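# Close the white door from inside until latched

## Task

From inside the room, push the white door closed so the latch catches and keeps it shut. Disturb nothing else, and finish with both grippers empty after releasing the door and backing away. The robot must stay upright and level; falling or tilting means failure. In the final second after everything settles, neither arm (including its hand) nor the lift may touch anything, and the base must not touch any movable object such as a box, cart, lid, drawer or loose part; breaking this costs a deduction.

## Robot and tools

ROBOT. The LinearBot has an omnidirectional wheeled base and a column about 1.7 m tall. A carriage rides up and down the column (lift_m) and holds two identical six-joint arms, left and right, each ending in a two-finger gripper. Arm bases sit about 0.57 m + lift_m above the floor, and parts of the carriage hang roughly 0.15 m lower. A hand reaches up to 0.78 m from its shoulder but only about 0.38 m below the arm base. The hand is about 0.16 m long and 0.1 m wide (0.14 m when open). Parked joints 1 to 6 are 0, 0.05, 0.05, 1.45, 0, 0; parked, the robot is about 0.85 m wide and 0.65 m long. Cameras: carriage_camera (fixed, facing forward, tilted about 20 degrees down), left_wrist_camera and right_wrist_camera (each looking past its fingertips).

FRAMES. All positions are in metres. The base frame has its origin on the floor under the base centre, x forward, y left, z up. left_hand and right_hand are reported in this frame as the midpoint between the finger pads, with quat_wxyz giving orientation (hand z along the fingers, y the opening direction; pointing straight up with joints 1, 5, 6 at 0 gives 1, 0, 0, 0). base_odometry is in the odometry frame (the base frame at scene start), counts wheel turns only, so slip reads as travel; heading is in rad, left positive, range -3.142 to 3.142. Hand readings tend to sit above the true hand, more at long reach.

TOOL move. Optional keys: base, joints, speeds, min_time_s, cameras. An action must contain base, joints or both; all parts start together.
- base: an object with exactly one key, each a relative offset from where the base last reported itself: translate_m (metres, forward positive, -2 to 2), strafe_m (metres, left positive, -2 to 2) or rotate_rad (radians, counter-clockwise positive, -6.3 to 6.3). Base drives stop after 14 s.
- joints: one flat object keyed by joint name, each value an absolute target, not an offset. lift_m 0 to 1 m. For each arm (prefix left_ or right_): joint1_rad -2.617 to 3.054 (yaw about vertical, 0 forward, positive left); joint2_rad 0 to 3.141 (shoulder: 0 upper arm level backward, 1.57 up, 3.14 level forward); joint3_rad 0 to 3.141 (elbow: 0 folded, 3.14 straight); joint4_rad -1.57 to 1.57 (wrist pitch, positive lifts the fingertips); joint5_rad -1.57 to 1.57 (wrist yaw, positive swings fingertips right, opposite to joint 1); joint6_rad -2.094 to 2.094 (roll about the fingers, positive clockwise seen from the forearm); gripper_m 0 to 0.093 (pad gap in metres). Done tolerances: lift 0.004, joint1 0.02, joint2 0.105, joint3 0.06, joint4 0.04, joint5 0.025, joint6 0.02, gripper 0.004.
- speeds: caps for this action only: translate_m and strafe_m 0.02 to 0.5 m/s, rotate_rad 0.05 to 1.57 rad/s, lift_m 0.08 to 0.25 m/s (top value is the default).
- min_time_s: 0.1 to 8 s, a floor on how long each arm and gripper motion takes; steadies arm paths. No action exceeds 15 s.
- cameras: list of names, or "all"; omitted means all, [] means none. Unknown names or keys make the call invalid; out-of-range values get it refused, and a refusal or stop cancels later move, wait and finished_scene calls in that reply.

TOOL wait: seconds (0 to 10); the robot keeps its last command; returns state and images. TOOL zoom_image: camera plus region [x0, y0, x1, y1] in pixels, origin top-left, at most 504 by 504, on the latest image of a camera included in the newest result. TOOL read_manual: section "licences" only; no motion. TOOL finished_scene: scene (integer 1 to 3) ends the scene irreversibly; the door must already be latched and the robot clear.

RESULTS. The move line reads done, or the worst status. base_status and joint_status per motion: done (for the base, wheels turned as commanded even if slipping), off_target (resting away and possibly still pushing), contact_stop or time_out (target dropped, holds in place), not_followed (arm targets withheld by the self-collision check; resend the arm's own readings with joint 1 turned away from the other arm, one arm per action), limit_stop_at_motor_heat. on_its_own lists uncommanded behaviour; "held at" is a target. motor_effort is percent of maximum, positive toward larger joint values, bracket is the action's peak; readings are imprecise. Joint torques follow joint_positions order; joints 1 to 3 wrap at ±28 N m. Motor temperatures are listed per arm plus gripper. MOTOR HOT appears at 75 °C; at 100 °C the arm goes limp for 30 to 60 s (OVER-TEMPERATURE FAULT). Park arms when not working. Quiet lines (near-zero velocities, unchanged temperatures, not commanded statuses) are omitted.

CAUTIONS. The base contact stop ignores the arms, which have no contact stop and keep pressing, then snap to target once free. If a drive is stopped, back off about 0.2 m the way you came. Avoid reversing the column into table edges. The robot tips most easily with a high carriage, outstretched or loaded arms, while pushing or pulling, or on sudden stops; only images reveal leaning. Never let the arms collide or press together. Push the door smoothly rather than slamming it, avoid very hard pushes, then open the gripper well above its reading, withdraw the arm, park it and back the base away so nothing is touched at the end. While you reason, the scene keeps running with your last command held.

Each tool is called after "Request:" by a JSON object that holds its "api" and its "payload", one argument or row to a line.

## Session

Request:
{"api": "move", "payload": {
  "cameras": ["carriage_camera"]
}}

Scene clock: 0.00 s.
Joint torques (N m): no reading
Motor temperatures (°C): left_arm=[29 32 34 29 27 30 27] | right_arm=[30 32 33 30 29 29 31]
base_odometry: x=+0.000 y=+0.000 heading=+0.000
base_status: not commanded
joint_positions: lift_m=+0.300 left_joint1_rad=-0.008 left_joint2_rad=+0.051 left_joint3_rad=+0.041 left_joint4_rad=+1.440 left_joint5_rad=+0.011 left_joint6_rad=+0.011 left_gripper_m=+0.09396 right_joint1_rad=+0.018 right_joint2_rad=+0.067 right_joint3_rad=+0.063 right_joint4_rad=+1.447 right_joint5_rad=+0.039 right_joint6_rad=-0.006 right_gripper_m=+0.09396
joint_status: not commanded
motor_effort: lift_m=+18 drive_wheels=+0
left_hand: x=+0.2518 y=+0.2950 z=+1.3085 quat_wxyz=(+0.997, +0.006, +0.071, +0.001) (m; base frame)
right_hand: x=+0.2485 y=-0.3032 z=+1.3145 quat_wxyz=(+0.998, +0.018, +0.064, +0.005) (m; base frame)
pictures: carriage_camera
Images, in order (width x height): carriage_camera 672x504.

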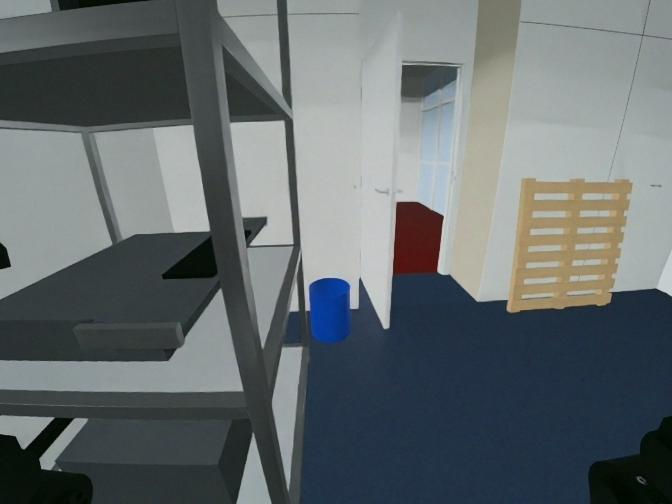

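Request:
{"api": "move", "payload": {
  "base": {"rotate_rad": 0.05},
  "joints": {"left_gripper_m": 0.0, "right_gripper_m": 0.0},
  "cameras": ["carriage_camera"]
}}

Request:
{"api": "move", "payload": {
  "base": {"strafe_m": -0.63},
  "cameras": []
}}

Request:
{"api": "move", "payload": {
  "base": {"translate_m": 0.72},
  "joints": {"left_joint1_rad": 0.0, "left_joint2_rad": 1.6, "left_joint3_rad": 1.0, "left_joint4_rad": 0.6, "left_joint5_rad": 0, "left_joint6_rad": 0},
  "min_time_s": 2.5,
  "cameras": ["carriage_camera","left_wrist_camera"]
}}

Scene clock: 22.77 s.
Joint torques (N m): left_arm=[-0.1 3.88 5.53 -0.12 0.08 0.06] | right_arm=[-0.18 3.9 6.09 -0.21 -0.1 -0.05]
move: done
base_odometry: x=+0.000 y=+0.000 heading=+0.050
base_status: done
joint_positions: lift_m=+0.300 left_joint1_rad=-0.008 left_joint2_rad=+0.051 left_joint3_rad=+0.041 left_joint4_rad=+1.440 left_joint5_rad=+0.011 left_joint6_rad=+0.011 left_gripper_m=+0.00059 right_joint1_rad=+0.018 right_joint2_rad=+0.067 right_joint3_rad=+0.063 right_joint4_rad=+1.447 right_joint5_rad=+0.039 right_joint6_rad=-0.006 right_gripper_m=+0.00010
joint_status: all done
motor_effort: lift_m=+18(18) drive_wheels=-2(9)
left_hand: x=+0.2518 y=+0.2950 z=+1.3085 quat_wxyz=(+0.997, +0.006, +0.071, +0.001) (m; base frame)
right_hand: x=+0.2485 y=-0.3032 z=+1.3145 quat_wxyz=(+0.998, +0.018, +0.064, +0.005) (m; base frame)
pictures: carriage_camera

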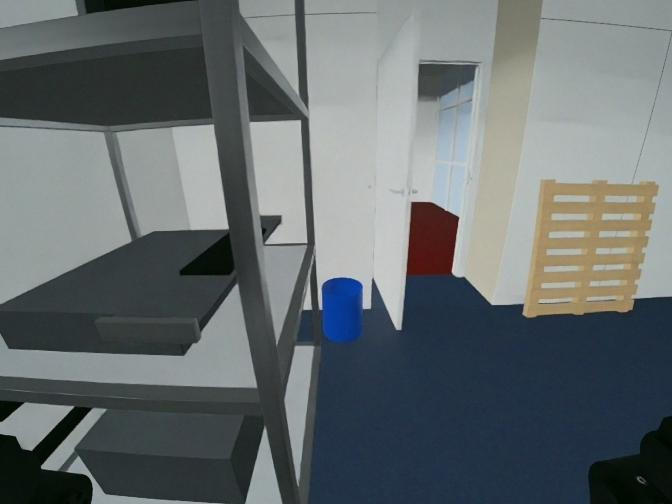

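Scene clock: 26.23 s.
Joint torques (N m): left_arm=[-0.24 3.77 5.6 -0.1 0.05 0.04] | right_arm=[-0.12 3.88 6.06 -0.21 -0.1 -0.06]
move: done
base_odometry: x=+0.031 y=-0.629 heading=+0.049
base_status: done
joint_positions: lift_m=+0.300 left_joint1_rad=-0.007 left_joint2_rad=+0.051 left_joint3_rad=+0.041 left_joint4_rad=+1.440 left_joint5_rad=+0.011 left_joint6_rad=+0.011 left_gripper_m=+0.00059 right_joint1_rad=+0.019 right_joint2_rad=+0.067 right_joint3_rad=+0.063 right_joint4_rad=+1.447 right_joint5_rad=+0.039 right_joint6_rad=-0.006 right_gripper_m=+0.00010
motor_effort: lift_m=+18(18) drive_wheels=-2(19)
left_hand: x=+0.2518 y=+0.2950 z=+1.3085 quat_wxyz=(+0.997, +0.006, +0.071, +0.001) (m; base frame)
right_hand: x=+0.2485 y=-0.3032 z=+1.3145 quat_wxyz=(+0.998, +0.018, +0.064, +0.005) (m; base frame)
pictures: none

Scene clock: 29.90 s.
Joint torques (N m): left_arm=[0.51 -7.62 9.43 1.91 -0.04 -0.08] | right_arm=[-0.14 3.84 6.2 -0.22 -0.1 -0.05]
move: done
base_odometry: x=+0.750 y=-0.594 heading=+0.049
base_status: done
joint_positions: lift_m=+0.300 left_joint1_rad=-0.007 left_joint2_rad=+1.594 left_joint3_rad=+0.971 left_joint4_rad=+0.607 left_joint5_rad=+0.011 left_joint6_rad=+0.011 left_gripper_m=+0.00058 right_joint1_rad=+0.019 right_joint2_rad=+0.067 right_joint3_rad=+0.063 right_joint4_rad=+1.445 right_joint5_rad=+0.039 right_joint6_rad=-0.006 right_gripper_m=+0.00010
joint_status: all done
motor_effort: lift_m=+18(18) drive_wheels=-2(14)
left_hand: x=+0.7211 y=+0.2915 z=+1.1602 quat_wxyz=(+0.702, +0.011, +0.712, -0.003) (m; base frame)
right_hand: x=+0.2488 y=-0.3032 z=+1.3144 quat_wxyz=(+0.998, +0.018, +0.065, +0.005) (m; base frame)
pictures: carriage_camera, left_wrist_camera
Images, in order (width x height): carriage_camera 672x504, left_wrist_camera 672x504.

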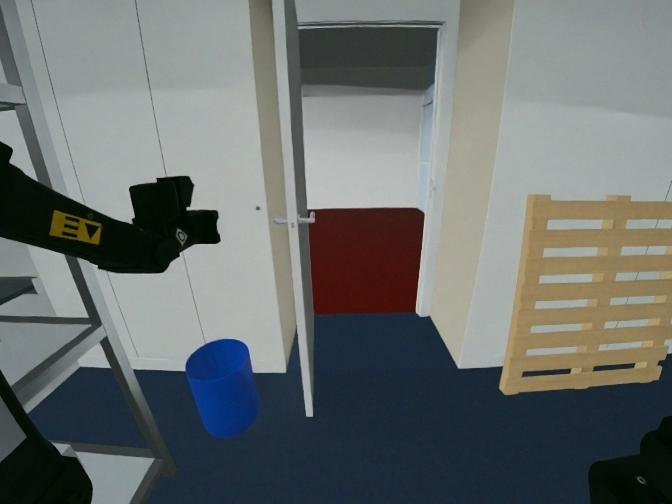

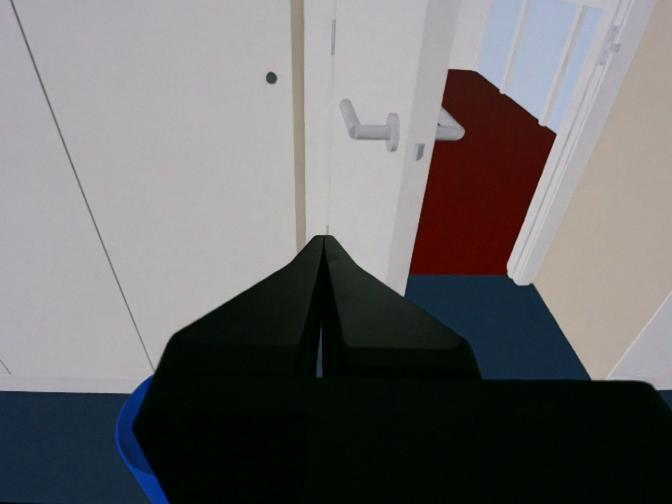

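Request:
{"api": "move", "payload": {
  "base": {"translate_m": 0.68},
  "joints": {"lift_m": 0.36},
  "speeds": {"translate_m": 0.35},
  "cameras": []
}}

Request:
{"api": "move", "payload": {
  "base": {"strafe_m": -0.5},
  "speeds": {"strafe_m": 0.15},
  "cameras": ["carriage_camera"]
}}

Scene clock: 39.00 s.
Joint torques (N m): left_arm=[0.46 -7.66 8.43 2 -0.04 -0.07] | right_arm=[-0.16 3.81 6.04 -0.15 -0.1 -0.06]
Motor temperatures (°C): left_arm=[29 34 39 33 27 30 27] | right_arm=[30 33 34 30 29 29 31]
move: done
base_odometry: x=+1.429 y=-0.562 heading=+0.048
base_status: done
joint_positions: lift_m=+0.360 left_joint1_rad=-0.007 left_joint2_rad=+1.597 left_joint3_rad=+0.982 left_joint4_rad=+0.600 left_joint5_rad=+0.011 left_joint6_rad=+0.011 left_gripper_m=+0.00058 right_joint1_rad=+0.019 right_joint2_rad=+0.067 right_joint3_rad=+0.063 right_joint4_rad=+1.446 right_joint5_rad=+0.039 right_joint6_rad=-0.006 right_gripper_m=+0.00010
joint_status: all done
motor_effort: lift_m=+17(22) drive_wheels=-3(14)
left_hand: x=+0.7225 y=+0.2914 z=+1.2221 quat_wxyz=(+0.702, +0.011, +0.712, -0.003) (m; base frame)
right_hand: x=+0.2487 y=-0.3032 z=+1.3746 quat_wxyz=(+0.998, +0.018, +0.065, +0.005) (m; base frame)
pictures: none

Scene clock: 43.23 s.
Joint torques (N m): left_arm=[-0.18 -7.79 8.57 1.99 0.23 -0.01] | right_arm=[-0.03 3.85 6.05 -0.19 -0.1 -0.04]
move: done
base_odometry: x=+1.453 y=-1.061 heading=+0.048
base_status: done
joint_positions: lift_m=+0.360 left_joint1_rad=+0.003 left_joint2_rad=+1.597 left_joint3_rad=+0.982 left_joint4_rad=+0.600 left_joint5_rad=-0.013 left_joint6_rad=+0.004 left_gripper_m=+0.00058 right_joint1_rad=+0.019 right_joint2_rad=+0.067 right_joint3_rad=+0.063 right_joint4_rad=+1.446 right_joint5_rad=+0.039 right_joint6_rad=-0.006 right_gripper_m=+0.00010
motor_effort: lift_m=+17(17) drive_wheels=+1(14)
left_hand: x=+0.7226 y=+0.3009 z=+1.2220 quat_wxyz=(+0.702, -0.004, +0.712, +0.007) (m; base frame)
right_hand: x=+0.2487 y=-0.3032 z=+1.3745 quat_wxyz=(+0.998, +0.018, +0.065, +0.005) (m; base frame)
pictures: carriage_camera

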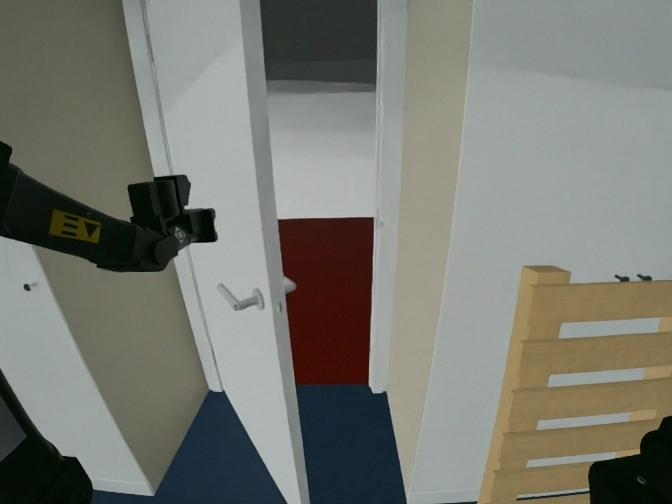

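Request:
{"api": "move", "payload": {
  "base": {"translate_m": 0.4},
  "speeds": {"translate_m": 0.15},
  "cameras": []
}}

Request:
{"api": "move", "payload": {
  "joints": {"left_joint2_rad": 2.4, "left_joint3_rad": 1.9, "left_joint4_rad": 0.5},
  "min_time_s": 3,
  "cameras": []
}}

Request:
{"api": "move", "payload": {
  "joints": {"left_joint1_rad": 0.0, "left_joint2_rad": 0.05, "left_joint3_rad": 0.05, "left_joint4_rad": 1.45, "left_joint5_rad": 0},
  "min_time_s": 2,
  "cameras": []
}}

Request:
{"api": "move", "payload": {
  "base": {"strafe_m": 0.2},
  "joints": {"right_joint1_rad": 0.0, "right_joint2_rad": 1.6, "right_joint3_rad": 1.0, "right_joint4_rad": 0.6, "right_joint5_rad": 0, "right_joint6_rad": 0},
  "min_time_s": 2,
  "cameras": ["carriage_camera","right_wrist_camera"]
}}

Scene clock: 58.73 s.
Joint torques (N m): left_arm=[-0.66 -7.6 8.49 2.01 0.25 -0.01] | right_arm=[-0.12 3.89 6.09 -0.16 -0.09 -0.06]
move: done
base_odometry: x=+1.853 y=-1.042 heading=+0.048
base_status: done
joint_positions: lift_m=+0.360 left_joint1_rad=+0.008 left_joint2_rad=+1.597 left_joint3_rad=+0.982 left_joint4_rad=+0.599 left_joint5_rad=-0.015 left_joint6_rad=+0.004 left_gripper_m=+0.00057 right_joint1_rad=+0.019 right_joint2_rad=+0.067 right_joint3_rad=+0.063 right_joint4_rad=+1.446 right_joint5_rad=+0.039 right_joint6_rad=-0.006 right_gripper_m=+0.00010
motor_effort: lift_m=+17(18) drive_wheels=-1(12)
left_hand: x=+0.7225 y=+0.3039 z=+1.2219 quat_wxyz=(+0.701, -0.007, +0.713, +0.010) (m; base frame)
right_hand: x=+0.2487 y=-0.3032 z=+1.3745 quat_wxyz=(+0.998, +0.018, +0.065, +0.005) (m; base frame)
pictures: none

Scene clock: 62.03 s.
Joint torques (N m): left_arm=[-0.75 -10.71 12.05 2.13 0.23 0.02] | right_arm=[-0.1 3.86 6.11 -0.18 -0.11 -0.06]
move: done
base_odometry: x=+1.853 y=-1.042 heading=+0.048
joint_positions: lift_m=+0.360 left_joint1_rad=+0.008 left_joint2_rad=+2.357 left_joint3_rad=+1.841 left_joint4_rad=+0.485 left_joint5_rad=-0.013 left_joint6_rad=+0.004 left_gripper_m=+0.00057 right_joint1_rad=+0.019 right_joint2_rad=+0.067 right_joint3_rad=+0.063 right_joint4_rad=+1.445 right_joint5_rad=+0.039 right_joint6_rad=-0.006 right_gripper_m=+0.00010
joint_status: all done
motor_effort: lift_m=+18(18) drive_wheels=+3(7)
left_hand: x=+0.9104 y=+0.3051 z=+1.1647 quat_wxyz=(+0.696, -0.006, +0.718, +0.009) (m; base frame)
right_hand: x=+0.2488 y=-0.3032 z=+1.3745 quat_wxyz=(+0.998, +0.018, +0.065, +0.005) (m; base frame)
pictures: none

Scene clock: 64.37 s.
Joint torques (N m): left_arm=[-0.69 3.12 4.53 0.06 0.27 0.01] | right_arm=[-0.17 3.81 6.09 -0.19 -0.11 -0.04]
move: done
base_odometry: x=+1.853 y=-1.042 heading=+0.048
joint_positions: lift_m=+0.360 left_joint1_rad=+0.008 left_joint2_rad=+0.057 left_joint3_rad=+0.057 left_joint4_rad=+1.434 left_joint5_rad=-0.013 left_joint6_rad=+0.004 left_gripper_m=+0.00057 right_joint1_rad=+0.019 right_joint2_rad=+0.067 right_joint3_rad=+0.063 right_joint4_rad=+1.445 right_joint5_rad=+0.039 right_joint6_rad=-0.006 right_gripper_m=+0.00010
joint_status: all done
motor_effort: lift_m=+18(18) drive_wheels=+5(7)
left_hand: x=+0.2500 y=+0.2997 z=+1.3729 quat_wxyz=(+0.998, -0.007, +0.068, +0.007) (m; base frame)
right_hand: x=+0.2488 y=-0.3032 z=+1.3745 quat_wxyz=(+0.998, +0.018, +0.065, +0.005) (m; base frame)
pictures: none

Scene clock: 66.70 s.
Joint torques (N m): left_arm=[-0.49 3.12 4.53 0.02 0.25 0.01] | right_arm=[-0.92 -6.79 10.61 2.15 -0.17 0.06]
move: done
base_odometry: x=+1.844 y=-0.842 heading=+0.048
base_status: done
joint_positions: lift_m=+0.360 left_joint1_rad=+0.005 left_joint2_rad=+0.057 left_joint3_rad=+0.057 left_joint4_rad=+1.438 left_joint5_rad=-0.011 left_joint6_rad=+0.004 left_gripper_m=+0.00057 right_joint1_rad=+0.007 right_joint2_rad=+1.591 right_joint3_rad=+0.971 right_joint4_rad=+0.611 right_joint5_rad=+0.013 right_joint6_rad=-0.009 right_gripper_m=+0.00010
joint_status: all done
motor_effort: lift_m=+18(18) drive_wheels=+1(16)
left_hand: x=+0.2489 y=+0.2993 z=+1.3731 quat_wxyz=(+0.998, -0.006, +0.066, +0.005) (m; base frame)
right_hand: x=+0.7207 y=-0.2957 z=+1.2220 quat_wxyz=(+0.704, -0.001, +0.711, -0.005) (m; base frame)
pictures: carriage_camera, right_wrist_camera
Images, in order (width x height): carriage_camera 672x504, right_wrist_camera 672x504.

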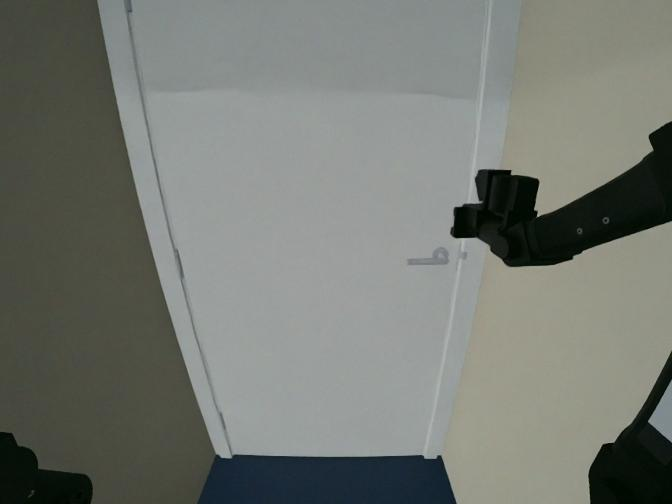

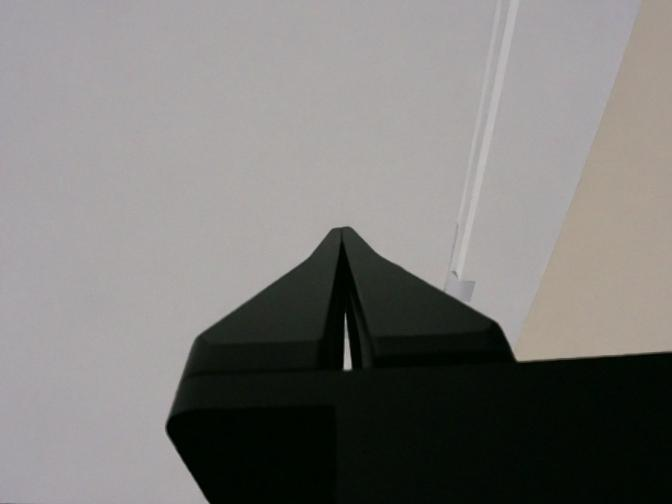

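Request:
{"api": "move", "payload": {
  "base": {"translate_m": 0.28},
  "speeds": {"translate_m": 0.12},
  "cameras": ["carriage_camera"]
}}

Request:
{"api": "move", "payload": {
  "base": {"translate_m": -0.26},
  "speeds": {"translate_m": 0.15},
  "cameras": ["carriage_camera","right_wrist_camera"]
}}

Request:
{"api": "zoom_image", "payload": {
  "camera": "right_wrist_camera",
  "region": [420, 180, 520, 320]
}}

Request:
{"api": "move", "payload": {
  "base": {"translate_m": -0.25},
  "joints": {"right_joint1_rad": 0.0, "right_joint2_rad": 0.05, "right_joint3_rad": 0.05, "right_joint4_rad": 1.45, "right_joint5_rad": 0, "right_joint6_rad": 0},
  "speeds": {"translate_m": 0.25},
  "min_time_s": 1.8,
  "cameras": ["carriage_camera"]
}}

Scene clock: 78.07 s.
Joint torques (N m): left_arm=[-0.49 3.28 4.92 -0.08 0.23 -0.03] | right_arm=[-0.98 17.11 17.95 6.35 0.63 0.02]
move: contact_stop
base_odometry: x=+2.100 y=-0.830 heading=+0.043
base_status: translate_m contact_stop (by the wheels' count: +0.257 of +0.280)
joint_positions: lift_m=+0.360 left_joint1_rad=+0.004 left_joint2_rad=+0.055 left_joint3_rad=+0.053 left_joint4_rad=+1.446 left_joint5_rad=-0.009 left_joint6_rad=+0.004 left_gripper_m=+0.00057 right_joint1_rad=+0.009 right_joint2_rad=+1.324 right_joint3_rad=+0.898 right_joint4_rad=+0.227 right_joint5_rad=-0.077 right_joint6_rad=-0.007 right_gripper_m=+0.00008
motor_effort: lift_m=+18(18) drive_wheels=+28(66)
left_hand: x=+0.2476 y=+0.2989 z=+1.3722 quat_wxyz=(+0.998, -0.005, +0.063, +0.005) (m; base frame)
right_hand: x=+0.6589 y=-0.2800 z=+1.2149 quat_wxyz=(+0.633, -0.030, +0.773, +0.030) (m; base frame)
pictures: carriage_camera

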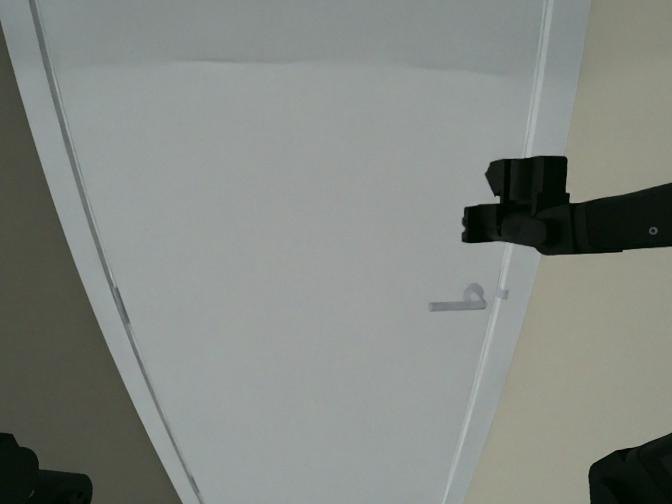

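not run: a stop came earlier in this reply.

This scene's latest camera images include none from right_wrist_camera. They are from: carriage_camera. right_wrist_camera's image comes with the result of a call that names it in "cameras".

not run: a stop came earlier in this reply.

Request:
{"api": "move", "payload": {
  "base": {"translate_m": -0.26},
  "speeds": {"translate_m": 0.15},
  "cameras": ["carriage_camera","right_wrist_camera"]
}}

Request:
{"api": "zoom_image", "payload": {
  "camera": "right_wrist_camera",
  "region": [420, 180, 520, 320]
}}

Request:
{"api": "move", "payload": {
  "base": {"translate_m": -0.25},
  "joints": {"right_joint1_rad": 0.0, "right_joint2_rad": 0.05, "right_joint3_rad": 0.05, "right_joint4_rad": 1.45, "right_joint5_rad": 0, "right_joint6_rad": 0},
  "speeds": {"translate_m": 0.25},
  "min_time_s": 1.8,
  "cameras": ["carriage_camera"]
}}

Scene clock: 88.00 s.
Joint torques (N m): left_arm=[-0.46 3.23 5.01 -0.04 0.2 0] | right_arm=[-0.87 -7.49 10.48 2.35 0.06 0.02]
Motor temperatures (°C): left_arm=[29 35 40 32 28 30 28] | right_arm=[30 41 39 44 29 29 31]
move: done
base_odometry: x=+1.840 y=-0.841 heading=+0.044
base_status: done
joint_positions: lift_m=+0.360 left_joint1_rad=+0.004 left_joint2_rad=+0.055 left_joint3_rad=+0.053 left_joint4_rad=+1.446 left_joint5_rad=-0.009 left_joint6_rad=+0.004 left_gripper_m=+0.00057 right_joint1_rad=+0.007 right_joint2_rad=+1.597 right_joint3_rad=+0.972 right_joint4_rad=+0.591 right_joint5_rad=-0.013 right_joint6_rad=-0.007 right_gripper_m=+0.00008
motor_effort: lift_m=+18(18) drive_wheels=+1(24)
left_hand: x=+0.2479 y=+0.2988 z=+1.3720 quat_wxyz=(+0.998, -0.004, +0.064, +0.005) (m; base frame)
right_hand: x=+0.7216 y=-0.2913 z=+1.2151 quat_wxyz=(+0.695, -0.010, +0.719, +0.005) (m; base frame)
pictures: carriage_camera, right_wrist_camera

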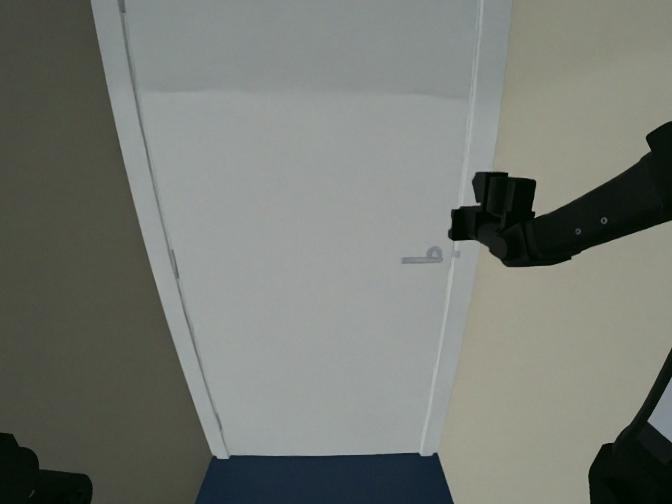

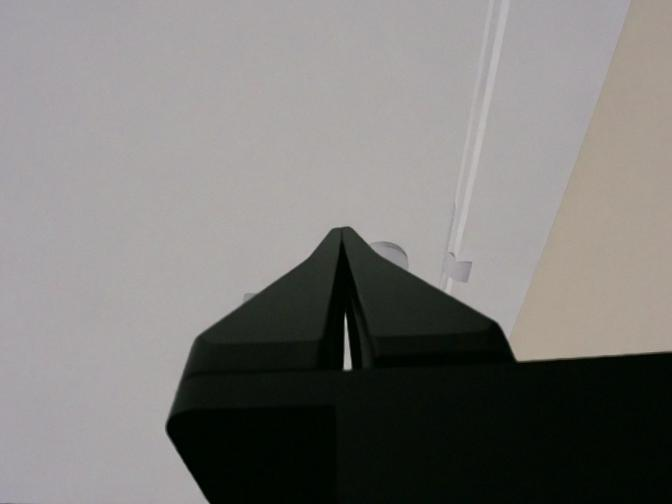

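Scaled by 3.600 from the camera's 672x504 image, which has a finer 960x720 frame.

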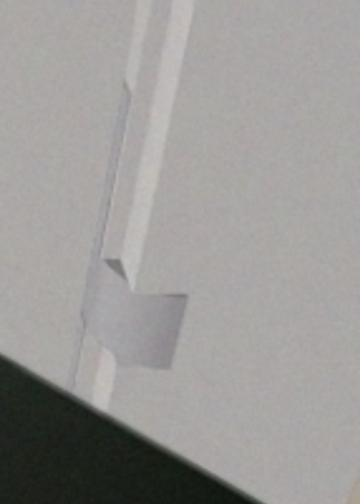

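Scene clock: 90.30 s.
Joint torques (N m): left_arm=[-0.4 3.15 4.98 -0.11 0.23 -0.03] | right_arm=[-0.73 3.1 4.97 -0.11 0.06 0.05]
move: done
base_odometry: x=+1.590 y=-0.852 heading=+0.043
base_status: done
joint_positions: lift_m=+0.360 left_joint1_rad=+0.004 left_joint2_rad=+0.055 left_joint3_rad=+0.053 left_joint4_rad=+1.447 left_joint5_rad=-0.009 left_joint6_rad=+0.004 left_gripper_m=+0.00057 right_joint1_rad=+0.007 right_joint2_rad=+0.057 right_joint3_rad=+0.058 right_joint4_rad=+1.442 right_joint5_rad=-0.013 right_joint6_rad=-0.007 right_gripper_m=+0.00008
joint_status: all done
motor_effort: lift_m=+17(18) drive_wheels=+0(12)
left_hand: x=+0.2475 y=+0.2988 z=+1.3720 quat_wxyz=(+0.998, -0.004, +0.063, +0.005) (m; base frame)
right_hand: x=+0.2476 y=-0.2948 z=+1.3735 quat_wxyz=(+0.998, -0.007, +0.063, +0.001) (m; base frame)
pictures: carriage_camera

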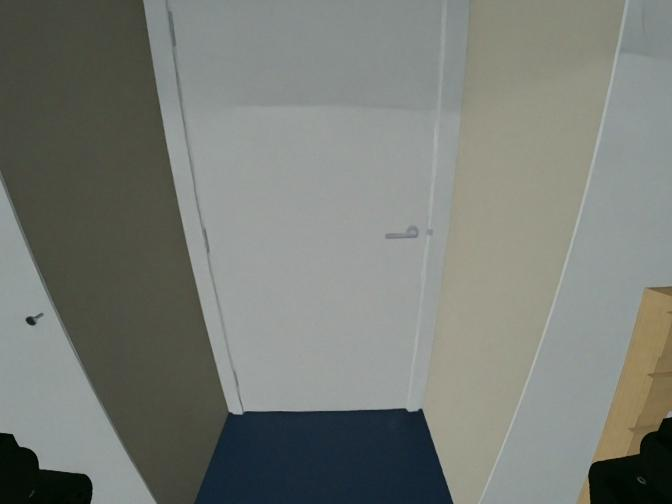

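Same appearance as the successful scene.

Request:
{"api": "finished_scene", "payload": {
  "scene": 3
}}

The scene is finished: the task was done.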